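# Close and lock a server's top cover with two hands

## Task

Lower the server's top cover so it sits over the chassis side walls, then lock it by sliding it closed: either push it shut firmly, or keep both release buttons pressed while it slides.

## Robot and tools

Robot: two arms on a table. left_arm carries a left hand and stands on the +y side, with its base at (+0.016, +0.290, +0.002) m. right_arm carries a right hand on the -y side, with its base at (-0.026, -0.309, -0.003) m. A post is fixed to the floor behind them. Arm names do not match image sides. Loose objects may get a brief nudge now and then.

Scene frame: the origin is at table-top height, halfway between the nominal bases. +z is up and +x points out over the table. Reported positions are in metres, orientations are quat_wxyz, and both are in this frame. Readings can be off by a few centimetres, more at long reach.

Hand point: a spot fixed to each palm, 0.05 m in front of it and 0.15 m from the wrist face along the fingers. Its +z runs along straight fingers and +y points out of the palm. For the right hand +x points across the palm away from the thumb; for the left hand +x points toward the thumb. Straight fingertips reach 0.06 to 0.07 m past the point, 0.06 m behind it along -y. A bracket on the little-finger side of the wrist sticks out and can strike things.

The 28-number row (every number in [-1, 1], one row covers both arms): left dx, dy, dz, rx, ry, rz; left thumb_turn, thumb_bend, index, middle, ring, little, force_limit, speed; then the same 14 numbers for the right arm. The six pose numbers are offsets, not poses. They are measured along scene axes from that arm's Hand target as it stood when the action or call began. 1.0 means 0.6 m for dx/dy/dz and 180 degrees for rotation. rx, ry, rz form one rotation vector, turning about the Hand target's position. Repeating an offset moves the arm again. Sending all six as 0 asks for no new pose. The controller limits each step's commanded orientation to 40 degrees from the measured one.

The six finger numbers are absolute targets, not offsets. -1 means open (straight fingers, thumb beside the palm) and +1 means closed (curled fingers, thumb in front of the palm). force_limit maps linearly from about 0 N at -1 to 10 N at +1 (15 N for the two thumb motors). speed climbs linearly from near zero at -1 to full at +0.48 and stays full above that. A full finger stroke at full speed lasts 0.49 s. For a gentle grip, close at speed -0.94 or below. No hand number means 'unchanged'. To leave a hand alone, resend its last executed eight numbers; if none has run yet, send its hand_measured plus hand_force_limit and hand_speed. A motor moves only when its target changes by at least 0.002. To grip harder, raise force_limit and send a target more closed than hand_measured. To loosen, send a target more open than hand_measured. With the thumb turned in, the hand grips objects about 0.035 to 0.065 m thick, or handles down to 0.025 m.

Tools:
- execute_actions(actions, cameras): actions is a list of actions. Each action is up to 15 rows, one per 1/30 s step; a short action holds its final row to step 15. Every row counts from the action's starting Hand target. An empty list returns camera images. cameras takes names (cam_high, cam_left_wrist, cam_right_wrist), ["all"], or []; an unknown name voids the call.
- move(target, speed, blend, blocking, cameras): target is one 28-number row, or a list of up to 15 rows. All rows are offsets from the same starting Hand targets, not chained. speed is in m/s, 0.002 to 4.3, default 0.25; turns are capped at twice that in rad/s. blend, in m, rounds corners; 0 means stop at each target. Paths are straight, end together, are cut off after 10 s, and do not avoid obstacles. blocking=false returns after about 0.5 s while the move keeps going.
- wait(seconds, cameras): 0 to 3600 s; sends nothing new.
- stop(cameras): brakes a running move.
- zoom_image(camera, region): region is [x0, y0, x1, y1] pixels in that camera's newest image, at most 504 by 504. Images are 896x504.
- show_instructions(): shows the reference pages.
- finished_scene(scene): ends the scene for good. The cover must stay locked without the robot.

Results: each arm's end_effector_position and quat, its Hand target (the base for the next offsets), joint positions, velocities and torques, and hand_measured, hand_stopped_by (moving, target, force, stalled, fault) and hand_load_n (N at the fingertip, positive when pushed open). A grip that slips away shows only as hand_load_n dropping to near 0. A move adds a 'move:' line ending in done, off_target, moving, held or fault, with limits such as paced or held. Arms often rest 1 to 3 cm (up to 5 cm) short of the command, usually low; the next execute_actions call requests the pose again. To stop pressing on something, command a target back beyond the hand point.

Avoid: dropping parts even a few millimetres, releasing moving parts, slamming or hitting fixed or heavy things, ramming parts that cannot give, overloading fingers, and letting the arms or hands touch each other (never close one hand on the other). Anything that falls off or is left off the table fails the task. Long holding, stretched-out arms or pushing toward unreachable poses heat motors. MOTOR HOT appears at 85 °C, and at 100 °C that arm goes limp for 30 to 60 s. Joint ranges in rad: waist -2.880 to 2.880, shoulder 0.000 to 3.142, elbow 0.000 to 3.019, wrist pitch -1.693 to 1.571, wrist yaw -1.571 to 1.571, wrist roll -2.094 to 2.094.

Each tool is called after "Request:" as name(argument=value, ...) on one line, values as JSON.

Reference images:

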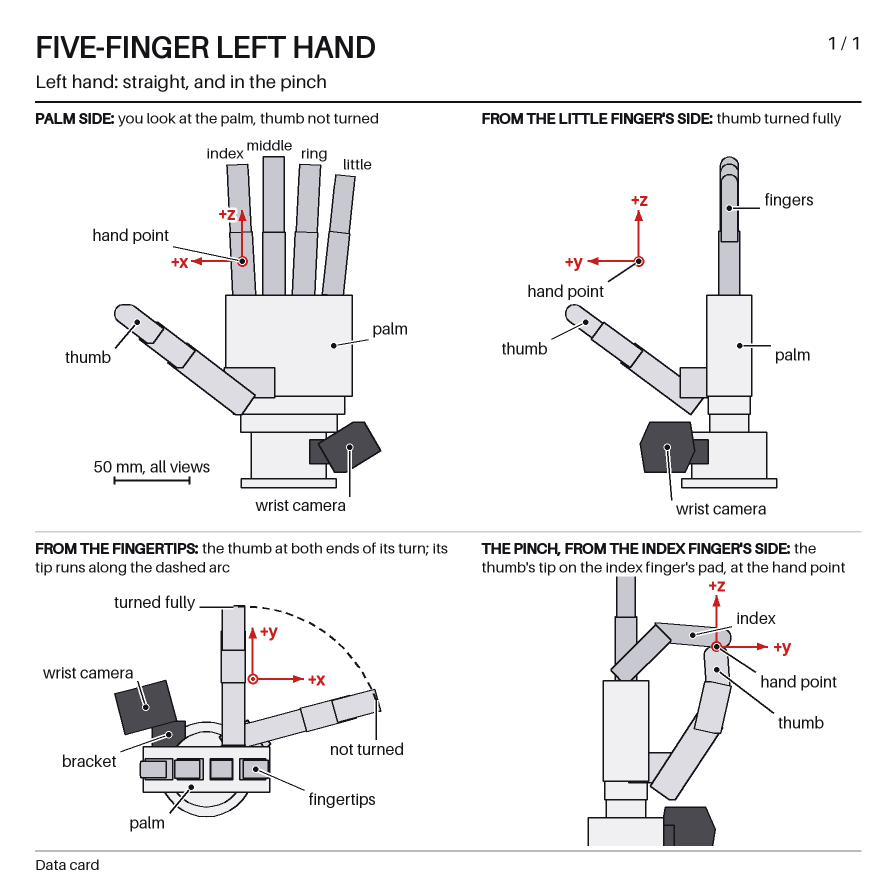

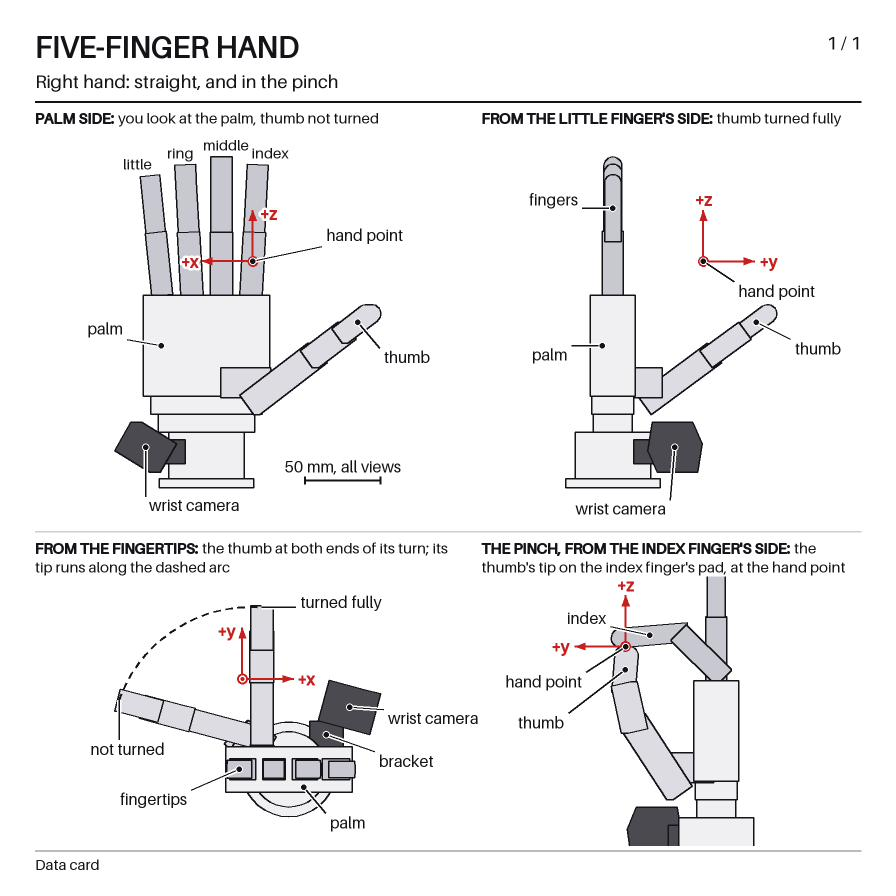

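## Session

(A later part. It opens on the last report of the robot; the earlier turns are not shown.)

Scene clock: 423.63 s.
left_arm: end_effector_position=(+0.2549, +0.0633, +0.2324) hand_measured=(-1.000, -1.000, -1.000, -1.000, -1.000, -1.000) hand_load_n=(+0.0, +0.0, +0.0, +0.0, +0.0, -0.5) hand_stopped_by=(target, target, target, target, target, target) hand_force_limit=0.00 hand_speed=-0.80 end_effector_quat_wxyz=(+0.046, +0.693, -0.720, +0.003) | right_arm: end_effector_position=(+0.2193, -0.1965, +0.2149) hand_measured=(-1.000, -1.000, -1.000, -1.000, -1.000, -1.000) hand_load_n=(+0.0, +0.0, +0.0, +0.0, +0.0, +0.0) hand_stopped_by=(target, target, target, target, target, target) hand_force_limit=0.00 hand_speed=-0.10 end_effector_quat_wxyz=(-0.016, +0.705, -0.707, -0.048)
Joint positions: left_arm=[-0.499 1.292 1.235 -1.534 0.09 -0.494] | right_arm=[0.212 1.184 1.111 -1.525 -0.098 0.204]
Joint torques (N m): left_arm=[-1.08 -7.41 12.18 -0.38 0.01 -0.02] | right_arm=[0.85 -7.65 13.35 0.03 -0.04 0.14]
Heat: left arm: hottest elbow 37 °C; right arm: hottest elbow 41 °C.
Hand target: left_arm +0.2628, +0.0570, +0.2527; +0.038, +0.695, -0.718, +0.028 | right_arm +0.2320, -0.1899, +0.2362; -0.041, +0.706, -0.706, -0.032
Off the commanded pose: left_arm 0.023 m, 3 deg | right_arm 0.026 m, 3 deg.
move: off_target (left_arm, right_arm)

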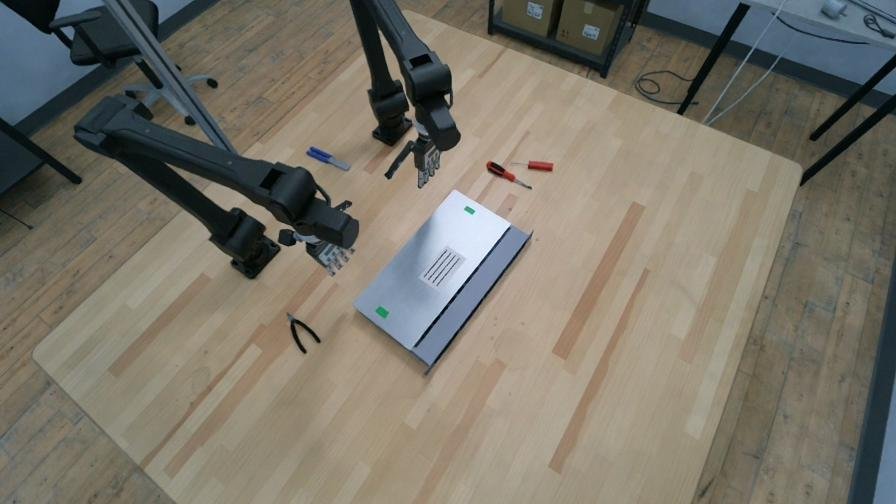

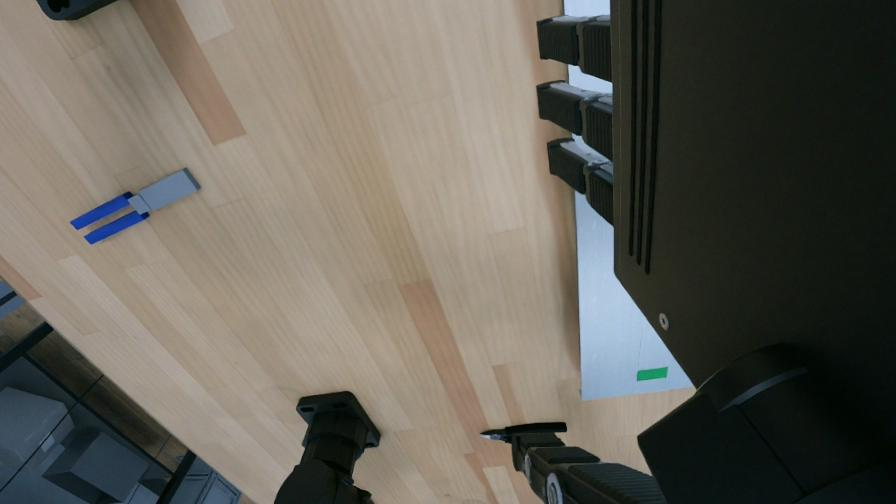

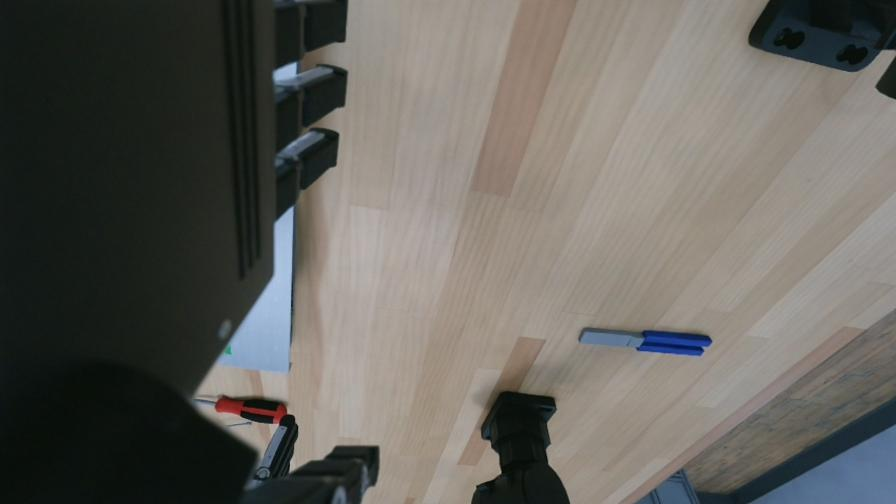

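Request:
move(target=[[0.379,-0.012,0,0,0,0.54,-1,-1,-1,-1,-1,-1,0,-0.8,0.38,-0.017,0,0,0,-0.48,-1,-1,-1,-1,-1,-1,0,-0.1],[0.379,-0.012,-0.104,0,0,0.54,-1,-1,-1,-1,-1,-1,0,-0.8,0.38,-0.017,-0.127,0,0,-0.48,-1,-1,-1,-1,-1,-1,0,-0.1]], speed=[0.25,0.15], blend=0.02, cameras=["cam_left_wrist","cam_right_wrist"])

Scene clock: 429.40 s.
left_arm: end_effector_position=(+0.4827, +0.0526, +0.1856) hand_measured=(-1.000, -1.000, -1.000, -1.000, -1.000, -1.000) hand_load_n=(+0.0, +0.0, +0.0, +0.0, +0.0, +0.0) hand_stopped_by=(target, target, target, target, target, target) hand_force_limit=0.00 hand_speed=-0.80 end_effector_quat_wxyz=(+0.002, +0.999, +0.041, +0.035) | right_arm: end_effector_position=(+0.4534, -0.2063, +0.1521) hand_measured=(-1.000, -1.000, -1.000, -1.000, -1.000, -1.000) hand_load_n=(+0.0, +0.0, +0.0, +0.5, +0.0, +0.0) hand_stopped_by=(target, target, target, target, target, target) hand_force_limit=0.00 hand_speed=-0.10 end_effector_quat_wxyz=(+0.036, -0.031, +0.999, -0.007)
Joint positions: left_arm=[-0.37 1.527 1.36 -1.339 -0.027 -2.057] | right_arm=[0.108 1.505 1.262 -1.256 0.018 1.606]
Joint torques (N m): left_arm=[-1.2 -9.88 9.17 0.76 -0.11 0] | right_arm=[0.85 -11.81 9.43 1.13 0.05 0.13]
Heat: left arm: hottest elbow 37 °C; right arm: hottest elbow 42 °C.
Hand target: left_arm +0.4902, +0.0498, +0.1903; +0.004, +0.998, +0.046, +0.047 | right_arm +0.4600, -0.2001, +0.1600; +0.052, -0.031, +0.998, -0.005
Off the commanded pose: left_arm 0.009 m, 2 deg | right_arm 0.012 m, 2 deg.
move: off_target (right_arm)

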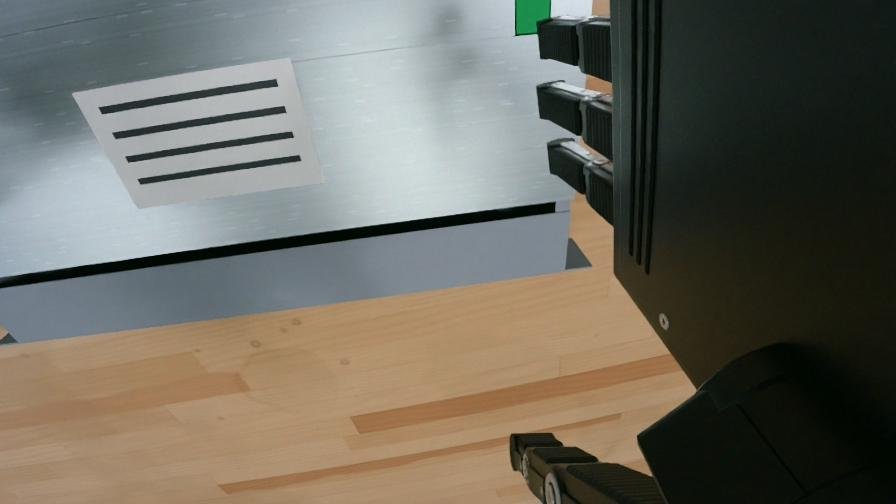

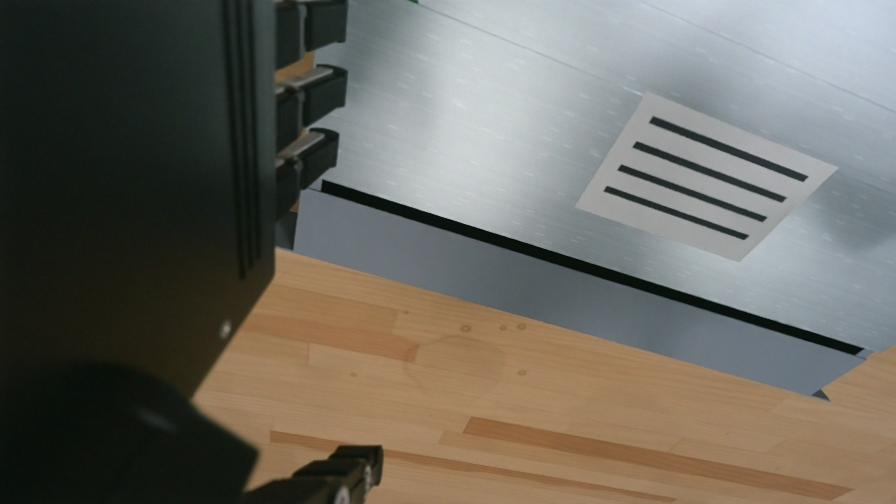

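Request:
zoom_image(camera="cam_left_wrist", region=[440, 150, 620, 290])

Request:
zoom_image(camera="cam_right_wrist", region=[260, 120, 440, 260])

Request:
zoom_image(camera="cam_right_wrist", region=[740, 280, 896, 420])

Scaled by 2.800.

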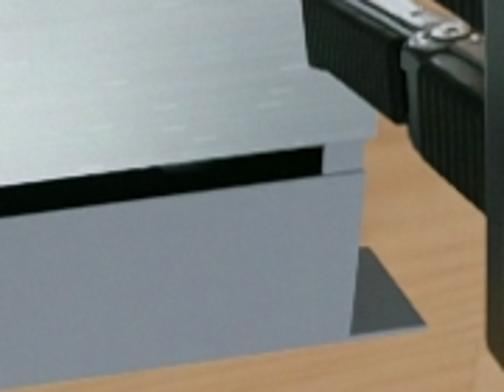

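Scaled by 2.800.

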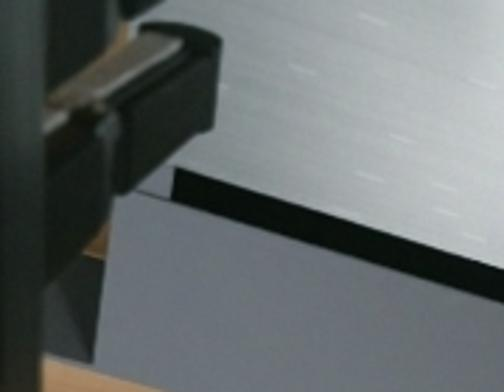

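Scaled by 3.231.

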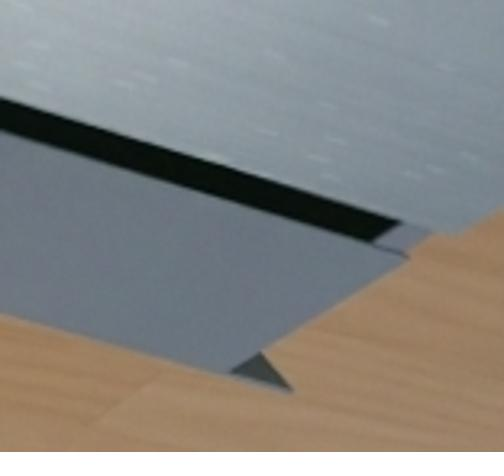

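Request:
move(target=[[0,0,-0.055,0,0,0,-1,-1,-1,-1,-1,-1,0,-0.8,0,0,-0.035,0,0,0,-1,-1,-1,-1,-1,-1,0,-0.1],[0,0,-0.075,0,0,0,-1,-1,-1,-1,-1,-1,0,-0.8,0,0,-0.055,0,0,0,-1,-1,-1,-1,-1,-1,0,-0.1]], speed=[0.06,0.02])

Scene clock: 434.97 s.
left_arm: end_effector_position=(+0.4832, +0.0524, +0.1453) hand_measured=(-1.000, -1.000, -1.000, -1.000, -1.000, -1.000) hand_load_n=(+0.0, +0.0, -0.5, +0.0, +0.5, +0.0) hand_stopped_by=(target, target, target, target, target, target) hand_force_limit=0.00 hand_speed=-0.80 end_effector_quat_wxyz=(+0.004, +0.998, +0.041, +0.039) | right_arm: end_effector_position=(+0.4552, -0.2061, +0.1258) hand_measured=(-1.000, -1.000, -1.000, -1.000, -1.000, -1.000) hand_load_n=(+0.0, +0.0, +0.0, +0.0, +0.0, +0.0) hand_stopped_by=(target, target, target, target, target, target) hand_force_limit=0.00 hand_speed=-0.10 end_effector_quat_wxyz=(+0.044, -0.031, +0.999, -0.006)
Joint positions: left_arm=[-0.37 1.545 1.271 -1.223 -0.027 -2.057] | right_arm=[0.108 1.518 1.203 -1.169 0.018 1.606]
Joint torques (N m): left_arm=[-0.97 -9.05 8.77 0.8 -0.11 0] | right_arm=[0.85 -10.99 8.83 1.13 0.06 0.13]
Heat: left arm: hottest elbow 36 °C; right arm: hottest elbow 41 °C.
Hand target: left_arm +0.4902, +0.0498, +0.1453; +0.004, +0.998, +0.046, +0.047 | right_arm +0.4600, -0.2001, +0.1270; +0.052, -0.031, +0.998, -0.005
Off the commanded pose: left_arm 0.007 m, 1 deg | right_arm 0.008 m, 1 deg.
move: done

Request:
move(target=[0,0,-0.02,0,0,0,-1,-1,-1,-1,-1,-1,0,-0.8,0,0,-0.02,0,0,0,-1,-1,-1,-1,-1,-1,0,-0.1], speed=0.02)

Request:
move(target=[0,0,-0.012,0,0,0,-1,-1,-1,-1,-1,-1,0,-0.8,0,0,-0.012,0,0,0,-1,-1,-1,-1,-1,-1,0,-0.1], speed=0.02)

Scene clock: 436.63 s.
left_arm: end_effector_position=(+0.4833, +0.0524, +0.1335) hand_measured=(-1.000, -1.000, -1.000, -1.000, -1.000, -1.000) hand_load_n=(+0.0, +0.0, +0.0, +0.0, +0.0, +0.0) hand_stopped_by=(target, target, target, target, target, target) hand_force_limit=0.00 hand_speed=-0.80 end_effector_quat_wxyz=(+0.004, +0.998, +0.041, +0.039) | right_arm: end_effector_position=(+0.4551, -0.2062, +0.1148) hand_measured=(-1.000, -1.000, -1.000, -1.000, -1.000, -1.000) hand_load_n=(+0.0, +0.0, +0.0, +0.0, +0.0, +0.0) hand_stopped_by=(target, target, target, target, target, target) hand_force_limit=0.00 hand_speed=-0.10 end_effector_quat_wxyz=(+0.044, -0.031, +0.999, -0.006)
Joint positions: left_arm=[-0.37 1.554 1.249 -1.192 -0.027 -2.057] | right_arm=[0.108 1.528 1.183 -1.14 0.018 1.606]
Joint torques (N m): left_arm=[-1.14 -9.23 8.61 0.81 -0.1 0] | right_arm=[0.79 -11.05 8.65 1.2 0.06 0.13]
Heat: left arm: hottest elbow 36 °C; right arm: hottest elbow 41 °C.
Hand target: left_arm +0.4902, +0.0498, +0.1333; +0.004, +0.998, +0.046, +0.047 | right_arm +0.4600, -0.2001, +0.1150; +0.052, -0.031, +0.998, -0.005
Off the commanded pose: left_arm 0.007 m, 1 deg | right_arm 0.008 m, 1 deg.
move: done

Scene clock: 437.53 s.
left_arm: end_effector_position=(+0.4826, +0.0500, +0.1334) hand_measured=(-1.000, -1.000, -1.000, -1.000, -1.000, -1.000) hand_load_n=(+0.0, +0.0, +0.0, +0.0, +0.0, +0.0) hand_stopped_by=(target, target, target, target, target, target) hand_force_limit=0.00 hand_speed=-0.80 end_effector_quat_wxyz=(+0.005, +0.998, +0.039, +0.041) | right_arm: end_effector_position=(+0.4551, -0.2062, +0.1138) hand_measured=(-1.000, -1.000, -1.000, -1.000, -1.000, -1.000) hand_load_n=(+0.0, +0.0, +0.0, +0.0, +0.0, -0.5) hand_stopped_by=(target, target, target, target, target, target) hand_force_limit=0.00 hand_speed=-0.10 end_effector_quat_wxyz=(+0.045, -0.031, +0.998, -0.006)
Joint positions: left_arm=[-0.375 1.553 1.246 -1.186 -0.027 -2.057] | right_arm=[0.108 1.528 1.18 -1.135 0.018 1.606]
Joint torques (N m): left_arm=[-1.03 -8.88 7.71 1.33 -0.1 -0.01] | right_arm=[0.85 -10.46 7.79 1.83 0.06 0.13]
Heat: left arm: hottest elbow 36 °C; right arm: hottest elbow 41 °C.
Hand target: left_arm +0.4902, +0.0498, +0.1261; +0.004, +0.998, +0.046, +0.047 | right_arm +0.4600, -0.2001, +0.1078; +0.052, -0.031, +0.998, -0.005
Off the commanded pose: left_arm 0.011 m, 1 deg | right_arm 0.010 m, 1 deg.
move: off_target (left_arm)

Request:
move(target=[[0,0,0.1,0,0,0,-1,-1,-1,-1,-1,-1,0,-0.8,0,0,0.09,0,0,0,-1,-1,-1,-1,-1,-1,0,-0.1],[0.25,0,0.1,0,0,0,-1,-1,-1,-1,-1,-1,0,-0.8,0.25,0,0.09,0,0,0,-1,-1,-1,-1,-1,-1,0,-0.1],[0.25,0,0.05,0,0,0,-1,-1,-1,-1,-1,-1,0,-0.8,0.25,0,0.05,0,0,0,-1,-1,-1,-1,-1,-1,0,-0.1]], speed=[0.08,0.15,0.05], cameras=["cam_left_wrist","cam_right_wrist"])

Scene clock: 445.10 s.
left_arm: end_effector_position=(+0.6320, +0.0470, +0.1554) hand_measured=(-1.000, -1.000, -1.000, -1.000, -1.000, -1.000) hand_load_n=(+0.0, +0.0, +0.0, +0.0, +0.0, +0.0) hand_stopped_by=(target, target, target, target, target, target) hand_force_limit=0.00 hand_speed=-0.80 end_effector_quat_wxyz=(+0.001, +0.998, +0.048, +0.039) | right_arm: end_effector_position=(+0.6014, -0.2004, +0.1320) hand_measured=(-1.000, -1.000, -1.000, -1.000, -1.000, -1.000) hand_load_n=(+0.0, +0.0, +0.0, +0.0, +0.0, +0.0) hand_stopped_by=(target, target, target, target, target, target) hand_force_limit=0.00 hand_speed=-0.10 end_effector_quat_wxyz=(+0.038, -0.027, +0.999, -0.007)
Joint positions: left_arm=[-0.283 1.904 1.777 -1.37 -0.025 -1.983] | right_arm=[0.094 1.891 1.713 -1.316 0.018 1.601]
Joint torques (N m): left_arm=[-0.32 -14.27 9.06 0.73 0.14 0.18] | right_arm=[-0.44 -16.09 10.1 1.1 -0.07 -0.04]
Heat: left arm: hottest elbow 36 °C; right arm: hottest elbow 40 °C.
Hand target: left_arm +0.6402, +0.0498, +0.1561; +0.004, +0.998, +0.046, +0.047 | right_arm +0.6100, -0.2001, +0.1378; +0.052, -0.031, +0.998, -0.005
Off the commanded pose: left_arm 0.009 m, 1 deg | right_arm 0.010 m, 2 deg.
move: done

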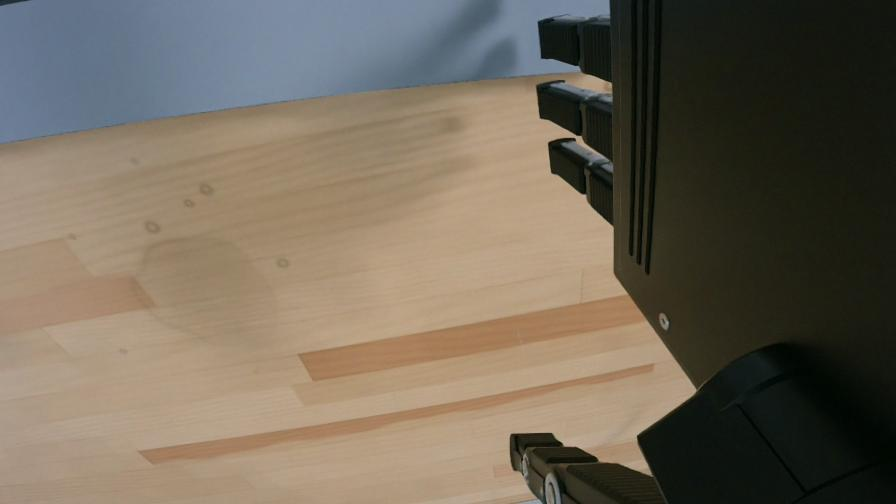

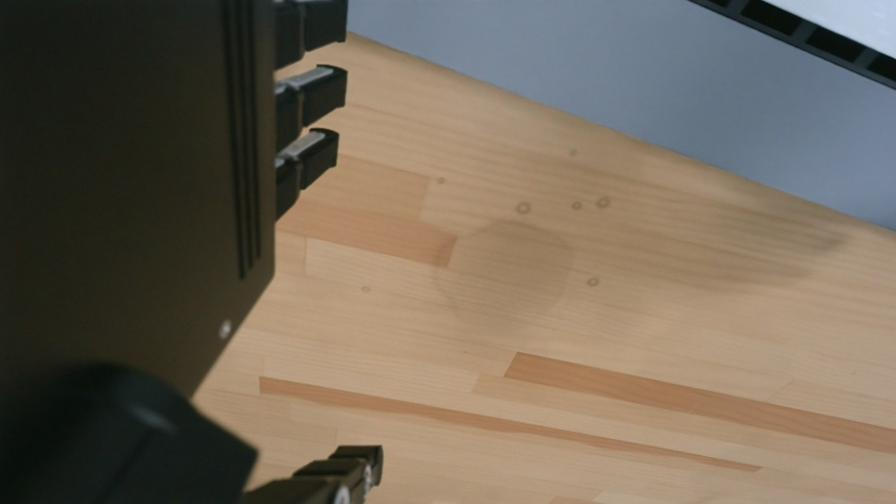

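Request:
move(target=[0,0,-0.028,0,0,0,-1,-1,-1,-1,-1,-1,0,-0.8,0,0,-0.022,0,0,0,-1,-1,-1,-1,-1,-1,0,-0.1], speed=0.03)

Request:
move(target=[0,0,-0.012,0,0,0,-1,-1,-1,-1,-1,-1,0,-0.8,0,0,-0.012,0,0,0,-1,-1,-1,-1,-1,-1,0,-0.1], speed=0.02)

Request:
move(target=[0,0,-0.012,0,0,0,-1,-1,-1,-1,-1,-1,0,-0.8,0,0,-0.012,0,0,0,-1,-1,-1,-1,-1,-1,0,-0.1], speed=0.02)

Scene clock: 447.60 s.
left_arm: end_effector_position=(+0.6327, +0.0468, +0.1410) hand_measured=(-1.000, -1.000, -1.000, -1.000, -1.000, -1.000) hand_load_n=(+0.0, +0.0, +0.0, +0.0, +0.0, +0.0) hand_stopped_by=(target, target, target, target, target, target) hand_force_limit=0.00 hand_speed=-0.80 end_effector_quat_wxyz=(+0.002, +0.998, +0.048, +0.041) | right_arm: end_effector_position=(+0.6048, -0.2001, +0.1231) hand_measured=(-1.000, -1.000, -1.000, -1.000, -1.000, -1.000) hand_load_n=(+0.0, +0.0, +0.0, +0.0, +0.0, +0.0) hand_stopped_by=(target, target, target, target, target, target) hand_force_limit=0.00 hand_speed=-0.10 end_effector_quat_wxyz=(+0.043, -0.027, +0.999, -0.007)
Joint positions: left_arm=[-0.283 1.909 1.745 -1.329 -0.025 -1.983] | right_arm=[0.094 1.899 1.699 -1.286 0.018 1.601]
Joint torques (N m): left_arm=[-0.62 -14.39 8.99 0.8 0.13 0.16] | right_arm=[-0.38 -16.38 9.11 1.14 -0.07 -0.04]
Heat: left arm: hottest elbow 36 °C; right arm: hottest elbow 40 °C.
Hand target: left_arm +0.6402, +0.0498, +0.1393; +0.004, +0.998, +0.046, +0.047 | right_arm +0.6100, -0.2001, +0.1246; +0.052, -0.031, +0.998, -0.005
Off the commanded pose: left_arm 0.008 m, 1 deg | right_arm 0.005 m, 1 deg.
move: done

Scene clock: 448.60 s.
left_arm: end_effector_position=(+0.6330, +0.0467, +0.1351) hand_measured=(-1.000, -1.000, -1.000, -1.000, -1.000, -1.000) hand_load_n=(+0.0, +0.0, +0.0, +0.0, +0.0, +0.0) hand_stopped_by=(target, target, target, target, target, target) hand_force_limit=0.00 hand_speed=-0.80 end_effector_quat_wxyz=(+0.003, +0.998, +0.048, +0.042) | right_arm: end_effector_position=(+0.6051, -0.2001, +0.1168) hand_measured=(-1.000, -1.000, -1.000, -1.000, -1.000, -1.000) hand_load_n=(+0.0, +0.0, +0.0, +0.0, +0.0, +0.0) hand_stopped_by=(target, target, target, target, target, target) hand_force_limit=0.00 hand_speed=-0.10 end_effector_quat_wxyz=(+0.044, -0.027, +0.999, -0.007)
Joint positions: left_arm=[-0.283 1.91 1.731 -1.31 -0.025 -1.983] | right_arm=[0.094 1.902 1.687 -1.269 0.018 1.601]
Joint torques (N m): left_arm=[-0.62 -13.98 8.8 0.79 0.16 0.17] | right_arm=[-0.38 -16.26 9.02 1.14 -0.07 -0.04]
Heat: left arm: hottest elbow 36 °C; right arm: hottest elbow 40 °C.
Hand target: left_arm +0.6402, +0.0498, +0.1321; +0.004, +0.998, +0.046, +0.047 | right_arm +0.6100, -0.2001, +0.1174; +0.052, -0.031, +0.998, -0.005
Off the commanded pose: left_arm 0.008 m, 1 deg | right_arm 0.005 m, 1 deg.
move: done

Scene clock: 449.50 s.
left_arm: end_effector_position=(+0.6333, +0.0458, +0.1337) hand_measured=(-1.000, -1.000, -1.000, -1.000, -1.000, -1.000) hand_load_n=(+0.0, +0.0, +0.0, +0.0, +0.0, +0.0) hand_stopped_by=(target, target, target, target, target, target) hand_force_limit=0.00 hand_speed=-0.80 end_effector_quat_wxyz=(+0.004, +0.998, +0.044, +0.044) | right_arm: end_effector_position=(+0.6051, -0.1999, +0.1127) hand_measured=(-1.000, -1.000, -1.000, -1.000, -1.000, -1.000) hand_load_n=(+0.0, +0.0, +0.0, +0.0, +0.0, +0.0) hand_stopped_by=(target, target, target, target, target, target) hand_force_limit=0.00 hand_speed=-0.10 end_effector_quat_wxyz=(+0.045, -0.030, +0.999, -0.007)
Joint positions: left_arm=[-0.283 1.91 1.726 -1.301 -0.024 -1.976] | right_arm=[0.094 1.903 1.677 -1.255 0.018 1.595]
Joint torques (N m): left_arm=[-0.21 -13.98 8.16 1.11 0.12 0.16] | right_arm=[-0.38 -15.44 8.75 1.25 -0.07 -0.04]
Heat: left arm: hottest elbow 36 °C; right arm: hottest elbow 40 °C.
Hand target: left_arm +0.6402, +0.0498, +0.1249; +0.004, +0.998, +0.046, +0.047 | right_arm +0.6100, -0.2001, +0.1102; +0.052, -0.031, +0.998, -0.005
Off the commanded pose: left_arm 0.012 m, 0 deg | right_arm 0.005 m, 1 deg.
move: off_target (left_arm)

Request:
move(target=[[0,0,0.217,0,0,0,-1,-1,-1,-1,-1,-1,0,-0.8,0,0,0.217,0,0,0,-1,-1,-1,-1,-1,-1,0,-0.1],[-0.709,0,0.217,0,0,-0.54,-1,-1,-1,-1,-1,-1,0,-0.8,-0.683,0,0.217,0,0,0.48,-1,-1,-1,-1,-1,-1,0,-0.1],[-0.709,0,0.217,0,0,-0.54,-1,-1,-1,-1,-1,-1,0,-0.8,-0.733,-0.083,0.05,0,0,0.48,-1,-1,-1,-1,-1,-1,0,-0.1]], speed=[0.2,0.25,0.15], blend=0.02, cameras=["cam_right_wrist"])

Scene clock: 459.50 s.
left_arm: end_effector_position=(+0.2171, +0.0484, +0.2475) hand_measured=(-1.000, -1.000, -1.000, -1.000, -1.000, -1.000) hand_load_n=(+0.0, +0.0, +0.0, +0.0, +0.0, +0.0) hand_stopped_by=(target, target, target, target, target, target) hand_force_limit=0.00 hand_speed=-0.80 end_effector_quat_wxyz=(+0.037, +0.699, -0.714, +0.019) | right_arm: end_effector_position=(+0.1645, -0.2501, +0.1358) hand_measured=(-1.000, -1.000, -1.000, -1.000, -1.000, -1.000) hand_load_n=(+0.0, -0.5, +0.0, +0.0, +0.0, +0.0) hand_stopped_by=(target, target, target, target, target, target) hand_force_limit=0.00 hand_speed=-0.10 end_effector_quat_wxyz=(-0.025, +0.702, -0.710, -0.043)
Joint positions: left_arm=[-0.599 1.2 1.202 -1.548 0.079 -0.612] | right_arm=[0.047 1.031 0.795 -1.356 -0.097 0.047]
Joint torques (N m): left_arm=[-1.38 -6.59 8.88 -0.25 0.22 0.18] | right_arm=[-0.5 -6.01 9.09 0.81 -0.28 -0.02]
Heat: left arm: hottest elbow 36 °C; right arm: hottest elbow 40 °C.
Hand target: left_arm +0.2148, +0.0498, +0.2551; +0.038, +0.695, -0.718, +0.028 | right_arm +0.1702, -0.2499, +0.1402; -0.041, +0.706, -0.706, -0.032
Off the commanded pose: left_arm 0.008 m, 1 deg | right_arm 0.007 m, 2 deg.
move: done

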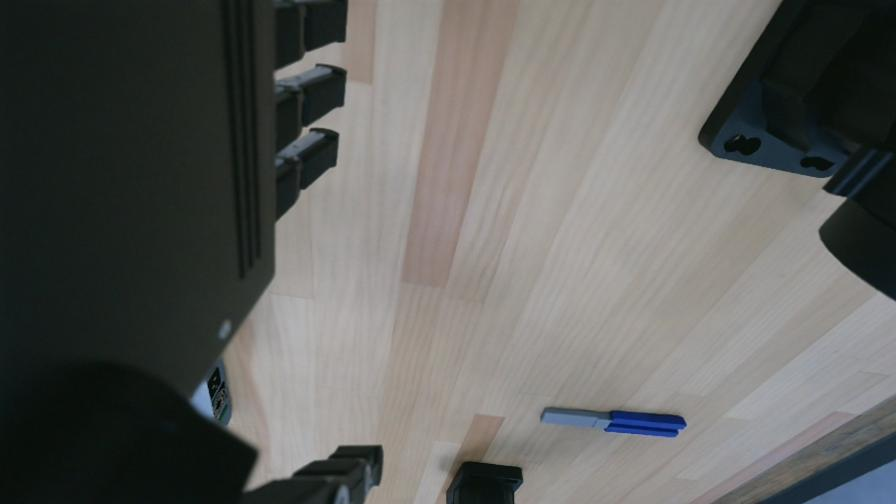

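Request:
zoom_image(camera="cam_right_wrist", region=[180, 330, 280, 450])

Scaled by 4.200.

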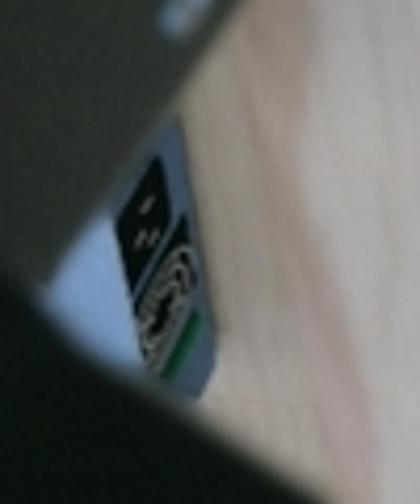

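Request:
move(target=[[0,0,0,0,0,0,-1,-1,-1,-1,-1,-1,0,-0.8,0,0.1,0.15,0,0,0,-1,-1,-1,-1,-1,-1,0,-0.1],[0,0,0,0,0,0,-1,-1,-1,-1,-1,-1,0,-0.8,0.08,0.2,0.15,0,0,-0.48,-1,-1,-1,-1,-1,-1,0,-0.1],[0,0,0,0,0,0,-1,-1,-1,-1,-1,-1,0,-0.8,0.08,0.2,-0.03,0,0,-0.48,-1,-1,-1,-1,-1,-1,0,-0.1]], speed=[0.2,0.25,0.15], blend=0.02, cameras=["cam_right_wrist"])

Scene clock: 466.97 s.
left_arm: end_effector_position=(+0.2171, +0.0484, +0.2475) hand_measured=(-1.000, -1.000, -1.000, -1.000, -1.000, -1.000) hand_load_n=(+0.0, +0.0, +0.0, +0.0, +0.0, +0.0) hand_stopped_by=(target, target, target, target, target, target) hand_force_limit=0.00 hand_speed=-0.80 end_effector_quat_wxyz=(+0.037, +0.699, -0.714, +0.019) | right_arm: end_effector_position=(+0.2120, -0.1334, +0.1182) hand_measured=(-1.000, -1.000, -1.000, -1.000, -1.000, -1.000) hand_load_n=(+0.0, +0.0, +0.0, +0.0, +0.0, +0.0) hand_stopped_by=(target, target, target, target, target, target) hand_force_limit=0.00 hand_speed=-0.10 end_effector_quat_wxyz=(+0.041, -0.035, +0.999, -0.008)
Joint positions: left_arm=[-0.599 1.2 1.202 -1.548 0.079 -0.612] | right_arm=[0.547 0.934 0.7 -1.273 0.053 2.037]
Joint torques (N m): left_arm=[-0.67 -6.65 8.98 -0.27 0.2 0.19] | right_arm=[0.79 -3.6 9.33 1.1 0.11 0.13]
Heat: left arm: hottest elbow 35 °C; right arm: hottest elbow 40 °C.
Hand target: left_arm +0.2148, +0.0498, +0.2551; +0.038, +0.695, -0.718, +0.028 | right_arm +0.2182, -0.1299, +0.1222; +0.052, -0.031, +0.998, -0.005
Off the commanded pose: left_arm 0.008 m, 1 deg | right_arm 0.008 m, 1 deg.
move: done

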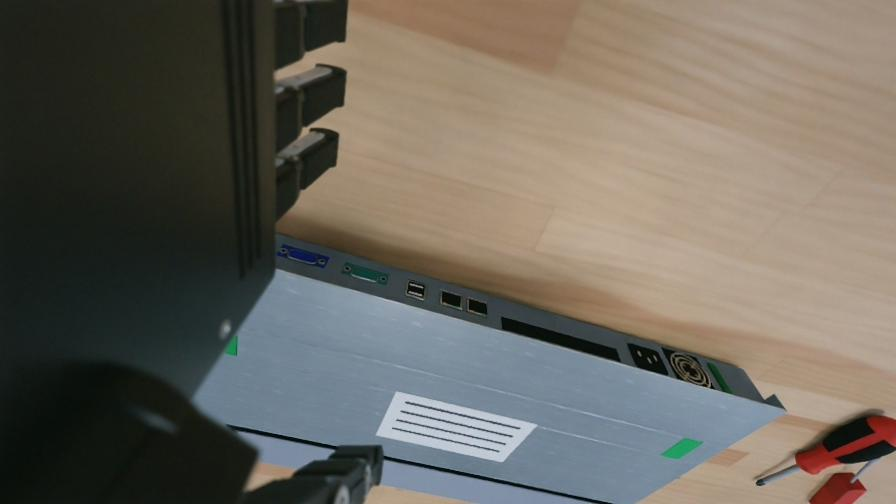

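Request:
zoom_image(camera="cam_right_wrist", region=[260, 220, 500, 380])

Request:
zoom_image(camera="cam_right_wrist", region=[600, 320, 800, 450])

Scaled by 2.100.

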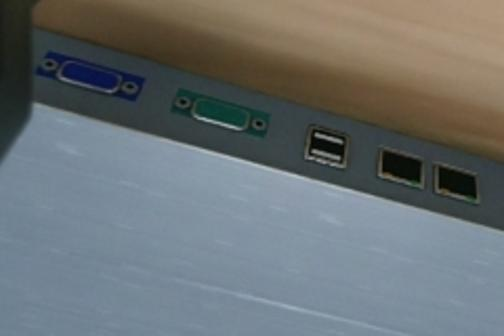

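Scaled by 2.520.

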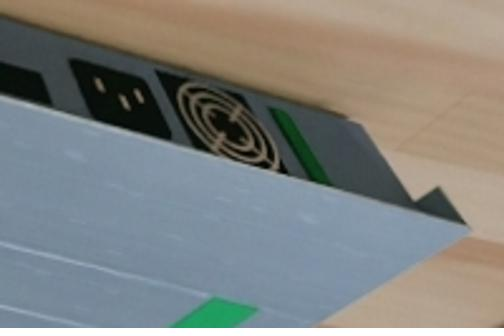

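Request:
move(target=[[0,0.02,-0.07,0,0,0,-1,-1,1,1,1,1,0,0.0,-0.03,0,0.13,0,0,0,-1,-1,1,1,1,1,0,0.0],[0.015,0.02,-0.07,0,0,0,-1,-1,1,1,1,1,0,0.0,-0.047,-0.1,0.13,0,0,0.48,-1,-1,1,1,1,1,0,0.0]], speed=[0.2,0.25], blend=0.02, cameras=["all"])

Scene clock: 478.33 s.
left_arm: end_effector_position=(+0.2140, +0.0659, +0.2042) hand_measured=(-1.000, -1.000, +1.000, +1.000, +1.000, +1.000) hand_load_n=(+0.0, +0.0, +0.0, +0.0, +0.0, +0.0) hand_stopped_by=(target, target, target, target, target, target) hand_force_limit=0.00 hand_speed=0.00 end_effector_quat_wxyz=(+0.039, +0.696, -0.717, +0.007) | right_arm: end_effector_position=(+0.1714, -0.1947, +0.1806) hand_measured=(-1.000, -1.000, +1.000, +1.000, +1.000, +1.000) hand_load_n=(+0.0, +0.0, +0.0, +0.0, +0.0, +0.0) hand_stopped_by=(target, target, target, target, target, target) hand_force_limit=0.00 hand_speed=0.00 end_effector_quat_wxyz=(-0.015, +0.705, -0.708, -0.044)
Joint positions: left_arm=[-0.562 1.191 1.079 -1.46 0.079 -0.566] | right_arm=[0.26 1.061 0.933 -1.462 -0.091 0.253]
Joint torques (N m): left_arm=[0.21 -5.3 10.19 0.53 0.26 0.19] | right_arm=[-0.67 -4.89 13.72 0.28 -0.28 -0.04]
Heat: left arm: hottest elbow 35 °C; right arm: hottest elbow 40 °C.
Hand target: left_arm +0.2238, +0.0618, +0.2131; +0.038, +0.695, -0.718, +0.028 | right_arm +0.1900, -0.1899, +0.2002; -0.041, +0.706, -0.706, -0.032
Off the commanded pose: left_arm 0.014 m, 2 deg | right_arm 0.028 m, 3 deg.
move: off_target (left_arm, right_arm)

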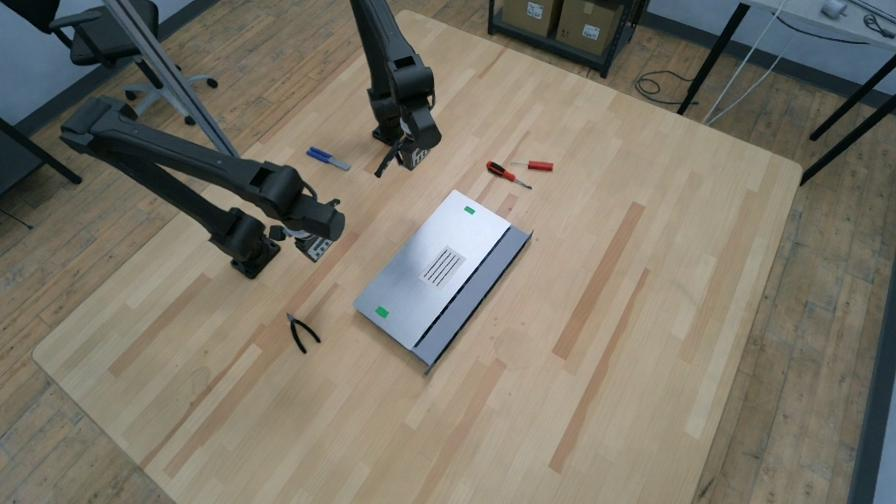

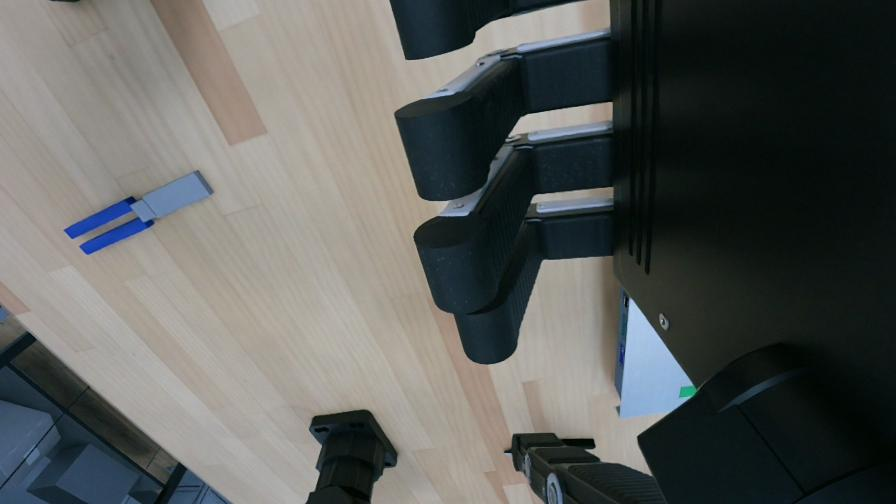

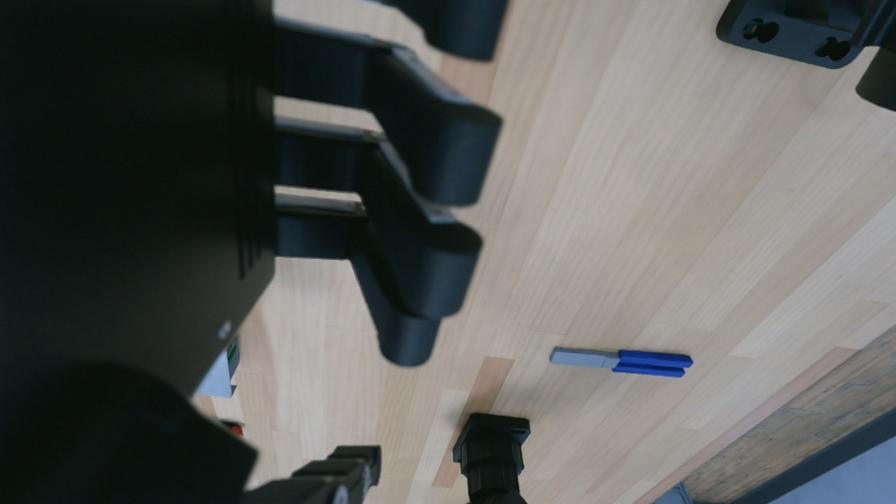

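Request:
move(target=[0,0,-0.205,0,0,0,-1,-1,1,1,1,1,0,0.0,-0.01,0,-0.217,0,0,0,-1,-1,1,1,1,1,0,0.0], speed=0.12, cameras=["cam_high"])

Scene clock: 480.70 s.
left_arm: end_effector_position=(+0.2163, +0.0639, +0.0882) hand_measured=(-1.000, -1.000, +1.000, +1.000, +1.000, +1.000) hand_load_n=(+0.0, +0.0, +0.0, +0.0, +0.0, +0.0) hand_stopped_by=(target, target, target, target, target, target) hand_force_limit=0.00 hand_speed=0.00 end_effector_quat_wxyz=(+0.038, +0.695, -0.717, +0.017) | right_arm: end_effector_position=(+0.1780, -0.1930, +0.0684) hand_measured=(-1.000, -1.000, +1.000, +1.000, +1.000, +1.000) hand_load_n=(+0.0, +0.0, +0.0, +0.0, +0.0, +0.0) hand_stopped_by=(target, target, target, target, target, target) hand_force_limit=0.00 hand_speed=0.00 end_effector_quat_wxyz=(-0.031, +0.706, -0.707, -0.035)
Joint positions: left_arm=[-0.562 1.275 0.833 -1.111 0.081 -0.566] | right_arm=[0.26 1.152 0.694 -1.095 -0.091 0.253]
Joint torques (N m): left_arm=[-0.09 -4.95 8.17 0.58 0.27 0.17] | right_arm=[-0.09 -5.66 8.43 0.9 -0.28 0.02]
Heat: left arm: hottest elbow 35 °C; right arm: hottest elbow 40 °C.
Hand target: left_arm +0.2238, +0.0618, +0.0901; +0.038, +0.695, -0.718, +0.028 | right_arm +0.1840, -0.1899, +0.0700; -0.041, +0.706, -0.706, -0.032
Off the commanded pose: left_arm 0.008 m, 1 deg | right_arm 0.007 m, 1 deg.
move: done

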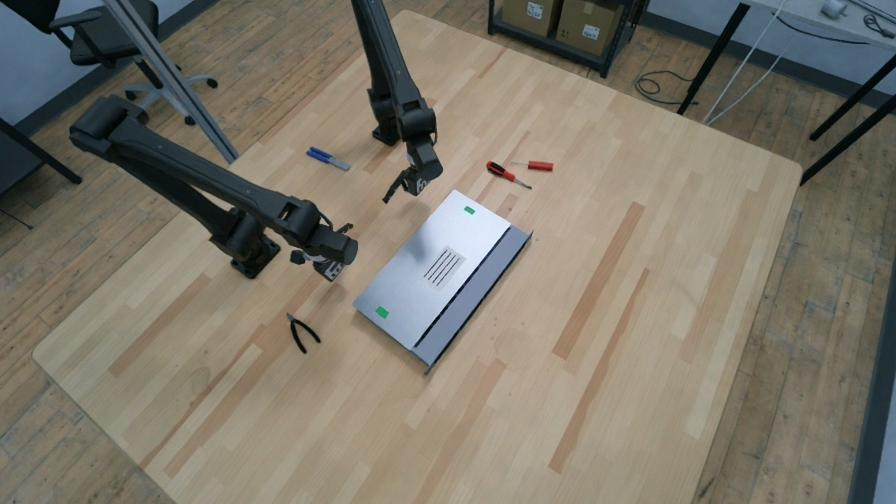

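Request:
move(target=[0,0,-0.075,0,0,0,-1,-1,1,1,1,1,0,0.0,0,0,-0.075,0,0,0,-1,-1,1,1,1,1,0,0.0], speed=0.06, cameras=["all"])

Scene clock: 482.53 s.
left_arm: end_effector_position=(+0.2172, +0.0633, +0.0447) hand_measured=(-1.000, -1.000, +1.000, +1.000, +1.000, +1.000) hand_load_n=(+0.0, +0.0, +0.0, +0.0, +0.0, +0.0) hand_stopped_by=(target, target, target, target, target, target) hand_force_limit=0.00 hand_speed=0.00 end_effector_quat_wxyz=(+0.037, +0.695, -0.717, +0.020) | right_arm: end_effector_position=(+0.1788, -0.1928, +0.0245) hand_measured=(-1.000, -1.000, +1.000, +1.000, +1.000, +1.000) hand_load_n=(+0.0, +0.0, +0.0, +0.0, +0.0, +0.0) hand_stopped_by=(target, target, target, target, target, target) hand_force_limit=0.00 hand_speed=0.00 end_effector_quat_wxyz=(-0.032, +0.706, -0.707, -0.034)
Joint positions: left_arm=[-0.562 1.341 0.763 -0.97 0.081 -0.566] | right_arm=[0.26 1.23 0.62 -0.94 -0.091 0.253]
Joint torques (N m): left_arm=[0.21 -5.19 7.49 0.61 0.29 0.17] | right_arm=[-0.09 -5.77 7.54 0.92 -0.28 0.02]
Heat: left arm: hottest elbow 35 °C; right arm: hottest elbow 40 °C.
Hand target: left_arm +0.2238, +0.0618, +0.0451; +0.038, +0.695, -0.718, +0.028 | right_arm +0.1840, -0.1899, +0.0250; -0.041, +0.706, -0.706, -0.032
Off the commanded pose: left_arm 0.007 m, 1 deg | right_arm 0.006 m, 1 deg.
move: done

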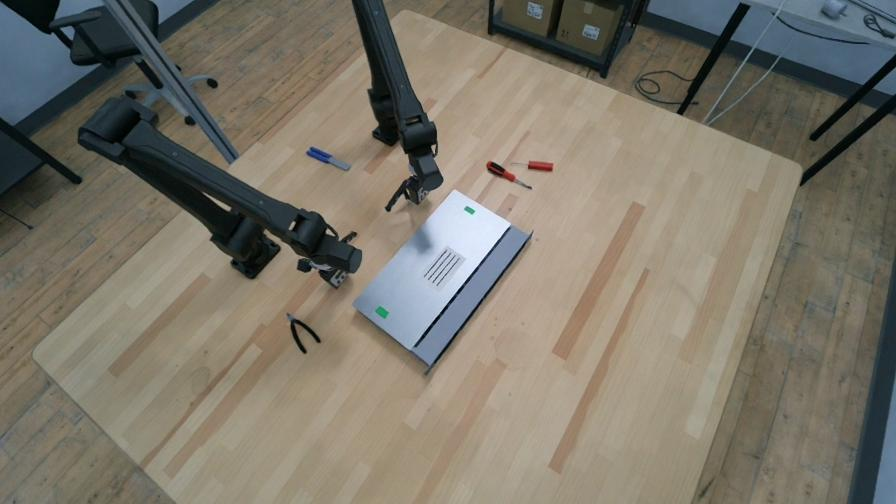

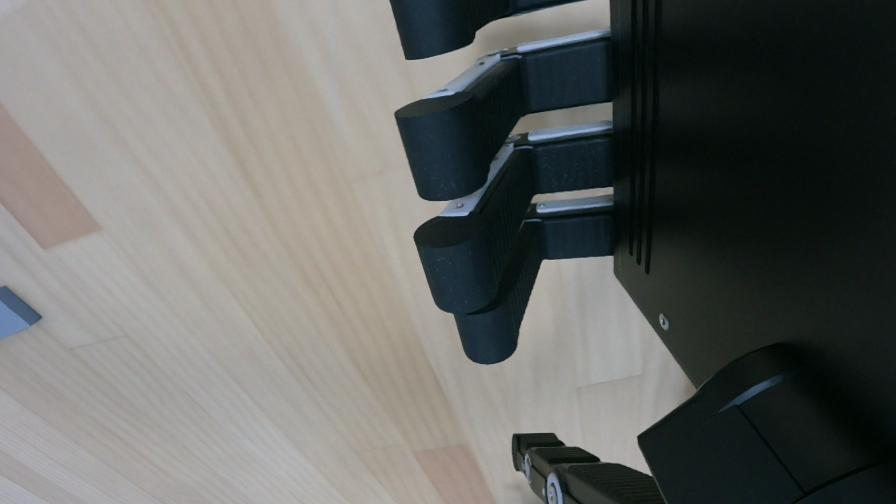

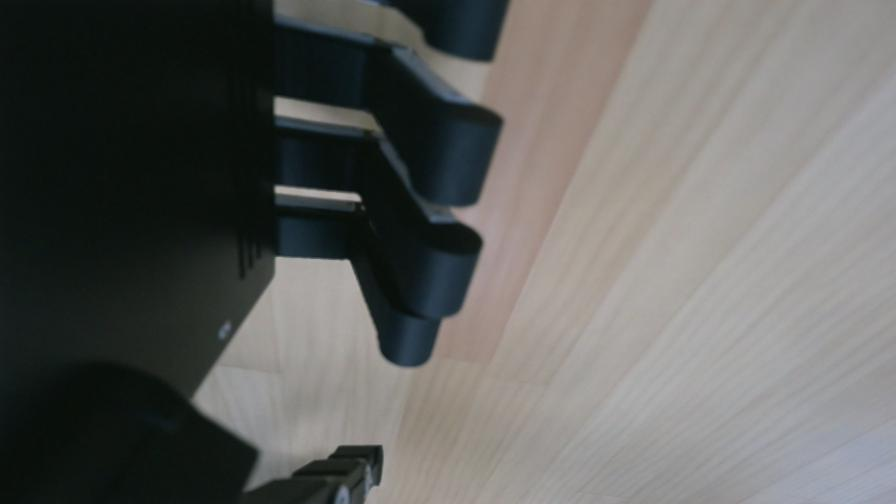

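Request:
move(target=[0,0,-0.02,0,0,0,-1,-1,1,1,1,1,0,0.0,0.02,0,-0.02,0,0,0,-1,-1,1,1,1,1,0,0.0], speed=0.04)

Scene clock: 484.53 s.
left_arm: end_effector_position=(+0.2173, +0.0632, +0.0334) hand_measured=(-1.000, -1.000, +1.000, +1.000, +1.000, +1.000) hand_load_n=(+0.0, +0.0, +0.0, +0.0, +0.0, +0.0) hand_stopped_by=(target, target, target, target, target, target) hand_force_limit=0.00 hand_speed=0.00 end_effector_quat_wxyz=(+0.037, +0.695, -0.718, +0.020) | right_arm: end_effector_position=(+0.1849, -0.1926, +0.0097) hand_measured=(-1.000, -1.000, +1.000, +1.000, +1.000, +1.000) hand_load_n=(+0.0, +0.0, +0.0, +0.0, +0.0, +0.0) hand_stopped_by=(target, target, target, target, target, target) hand_force_limit=0.00 hand_speed=0.00 end_effector_quat_wxyz=(-0.027, +0.706, -0.707, -0.037)
Joint positions: left_arm=[-0.562 1.361 0.746 -0.931 0.081 -0.566] | right_arm=[0.255 1.29 0.62 -0.893 -0.091 0.247]
Joint torques (N m): left_arm=[0.03 -5.13 7.17 0.57 0.29 0.16] | right_arm=[-0.62 -6.3 8.12 0.91 -0.28 -0.03]
Heat: left arm: hottest elbow 35 °C; right arm: hottest elbow 39 °C.
Hand target: left_arm +0.2238, +0.0618, +0.0331; +0.038, +0.695, -0.718, +0.028 | right_arm +0.1960, -0.1899, +0.0130; -0.041, +0.706, -0.706, -0.032
Off the commanded pose: left_arm 0.007 m, 1 deg | right_arm 0.012 m, 2 deg.
move: off_target (right_arm)

Request:
move(target=[0.075,0,0.012,0,0,0,-1,-1,1,1,1,1,0,0.0,0.055,0,0.012,0,0,0,-1,-1,1,1,1,1,0,0.0], speed=0.06, cameras=["cam_high"])

Request:
zoom_image(camera="cam_high", region=[330, 160, 550, 390])

Scene clock: 487.67 s.
left_arm: end_effector_position=(+0.2525, +0.0685, +0.0307) hand_measured=(-1.000, -1.000, +1.000, +1.000, +1.000, +1.000) hand_load_n=(+0.0, +0.0, +0.0, +0.0, +0.0, +0.0) hand_stopped_by=(target, target, target, target, target, target) hand_force_limit=0.00 hand_speed=0.00 end_effector_quat_wxyz=(+0.039, +0.696, -0.717, +0.013) | right_arm: end_effector_position=(+0.2075, -0.1948, +0.0085) hand_measured=(-1.000, -1.000, +1.000, +1.000, +1.000, +1.000) hand_load_n=(+0.0, +0.0, +0.0, +0.0, +0.5, +0.0) hand_stopped_by=(target, target, target, target, target, target) hand_force_limit=0.00 hand_speed=0.00 end_effector_quat_wxyz=(-0.023, +0.705, -0.707, -0.040)
Joint positions: left_arm=[-0.493 1.447 0.823 -0.942 0.082 -0.498] | right_arm=[0.229 1.36 0.679 -0.893 -0.092 0.222]
Joint torques (N m): left_arm=[-0.15 -6.01 10.09 -0.34 0.28 0.18] | right_arm=[-0.38 -7.06 10.8 0.06 -0.28 -0.03]
Heat: left arm: hottest elbow 35 °C; right arm: hottest elbow 39 °C.
Hand target: left_arm +0.2688, +0.0618, +0.0403; +0.038, +0.695, -0.718, +0.028 | right_arm +0.2290, -0.1899, +0.0202; -0.041, +0.706, -0.706, -0.032
Off the commanded pose: left_arm 0.020 m, 2 deg | right_arm 0.025 m, 2 deg.
move: off_target (left_arm, right_arm)

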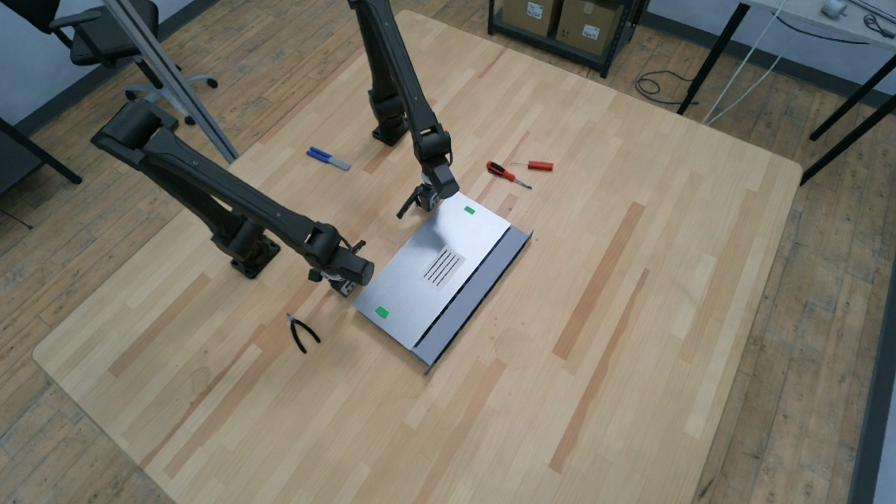

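Scaled by 2.191.

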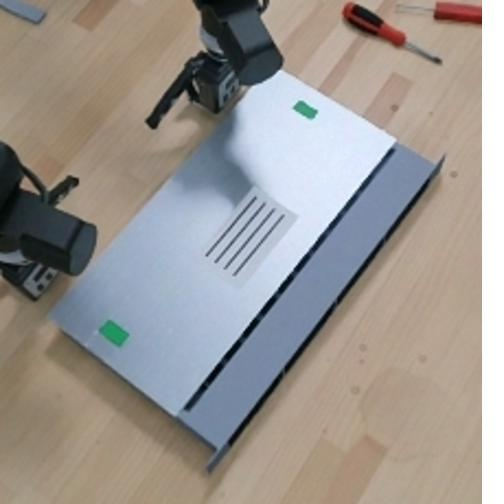

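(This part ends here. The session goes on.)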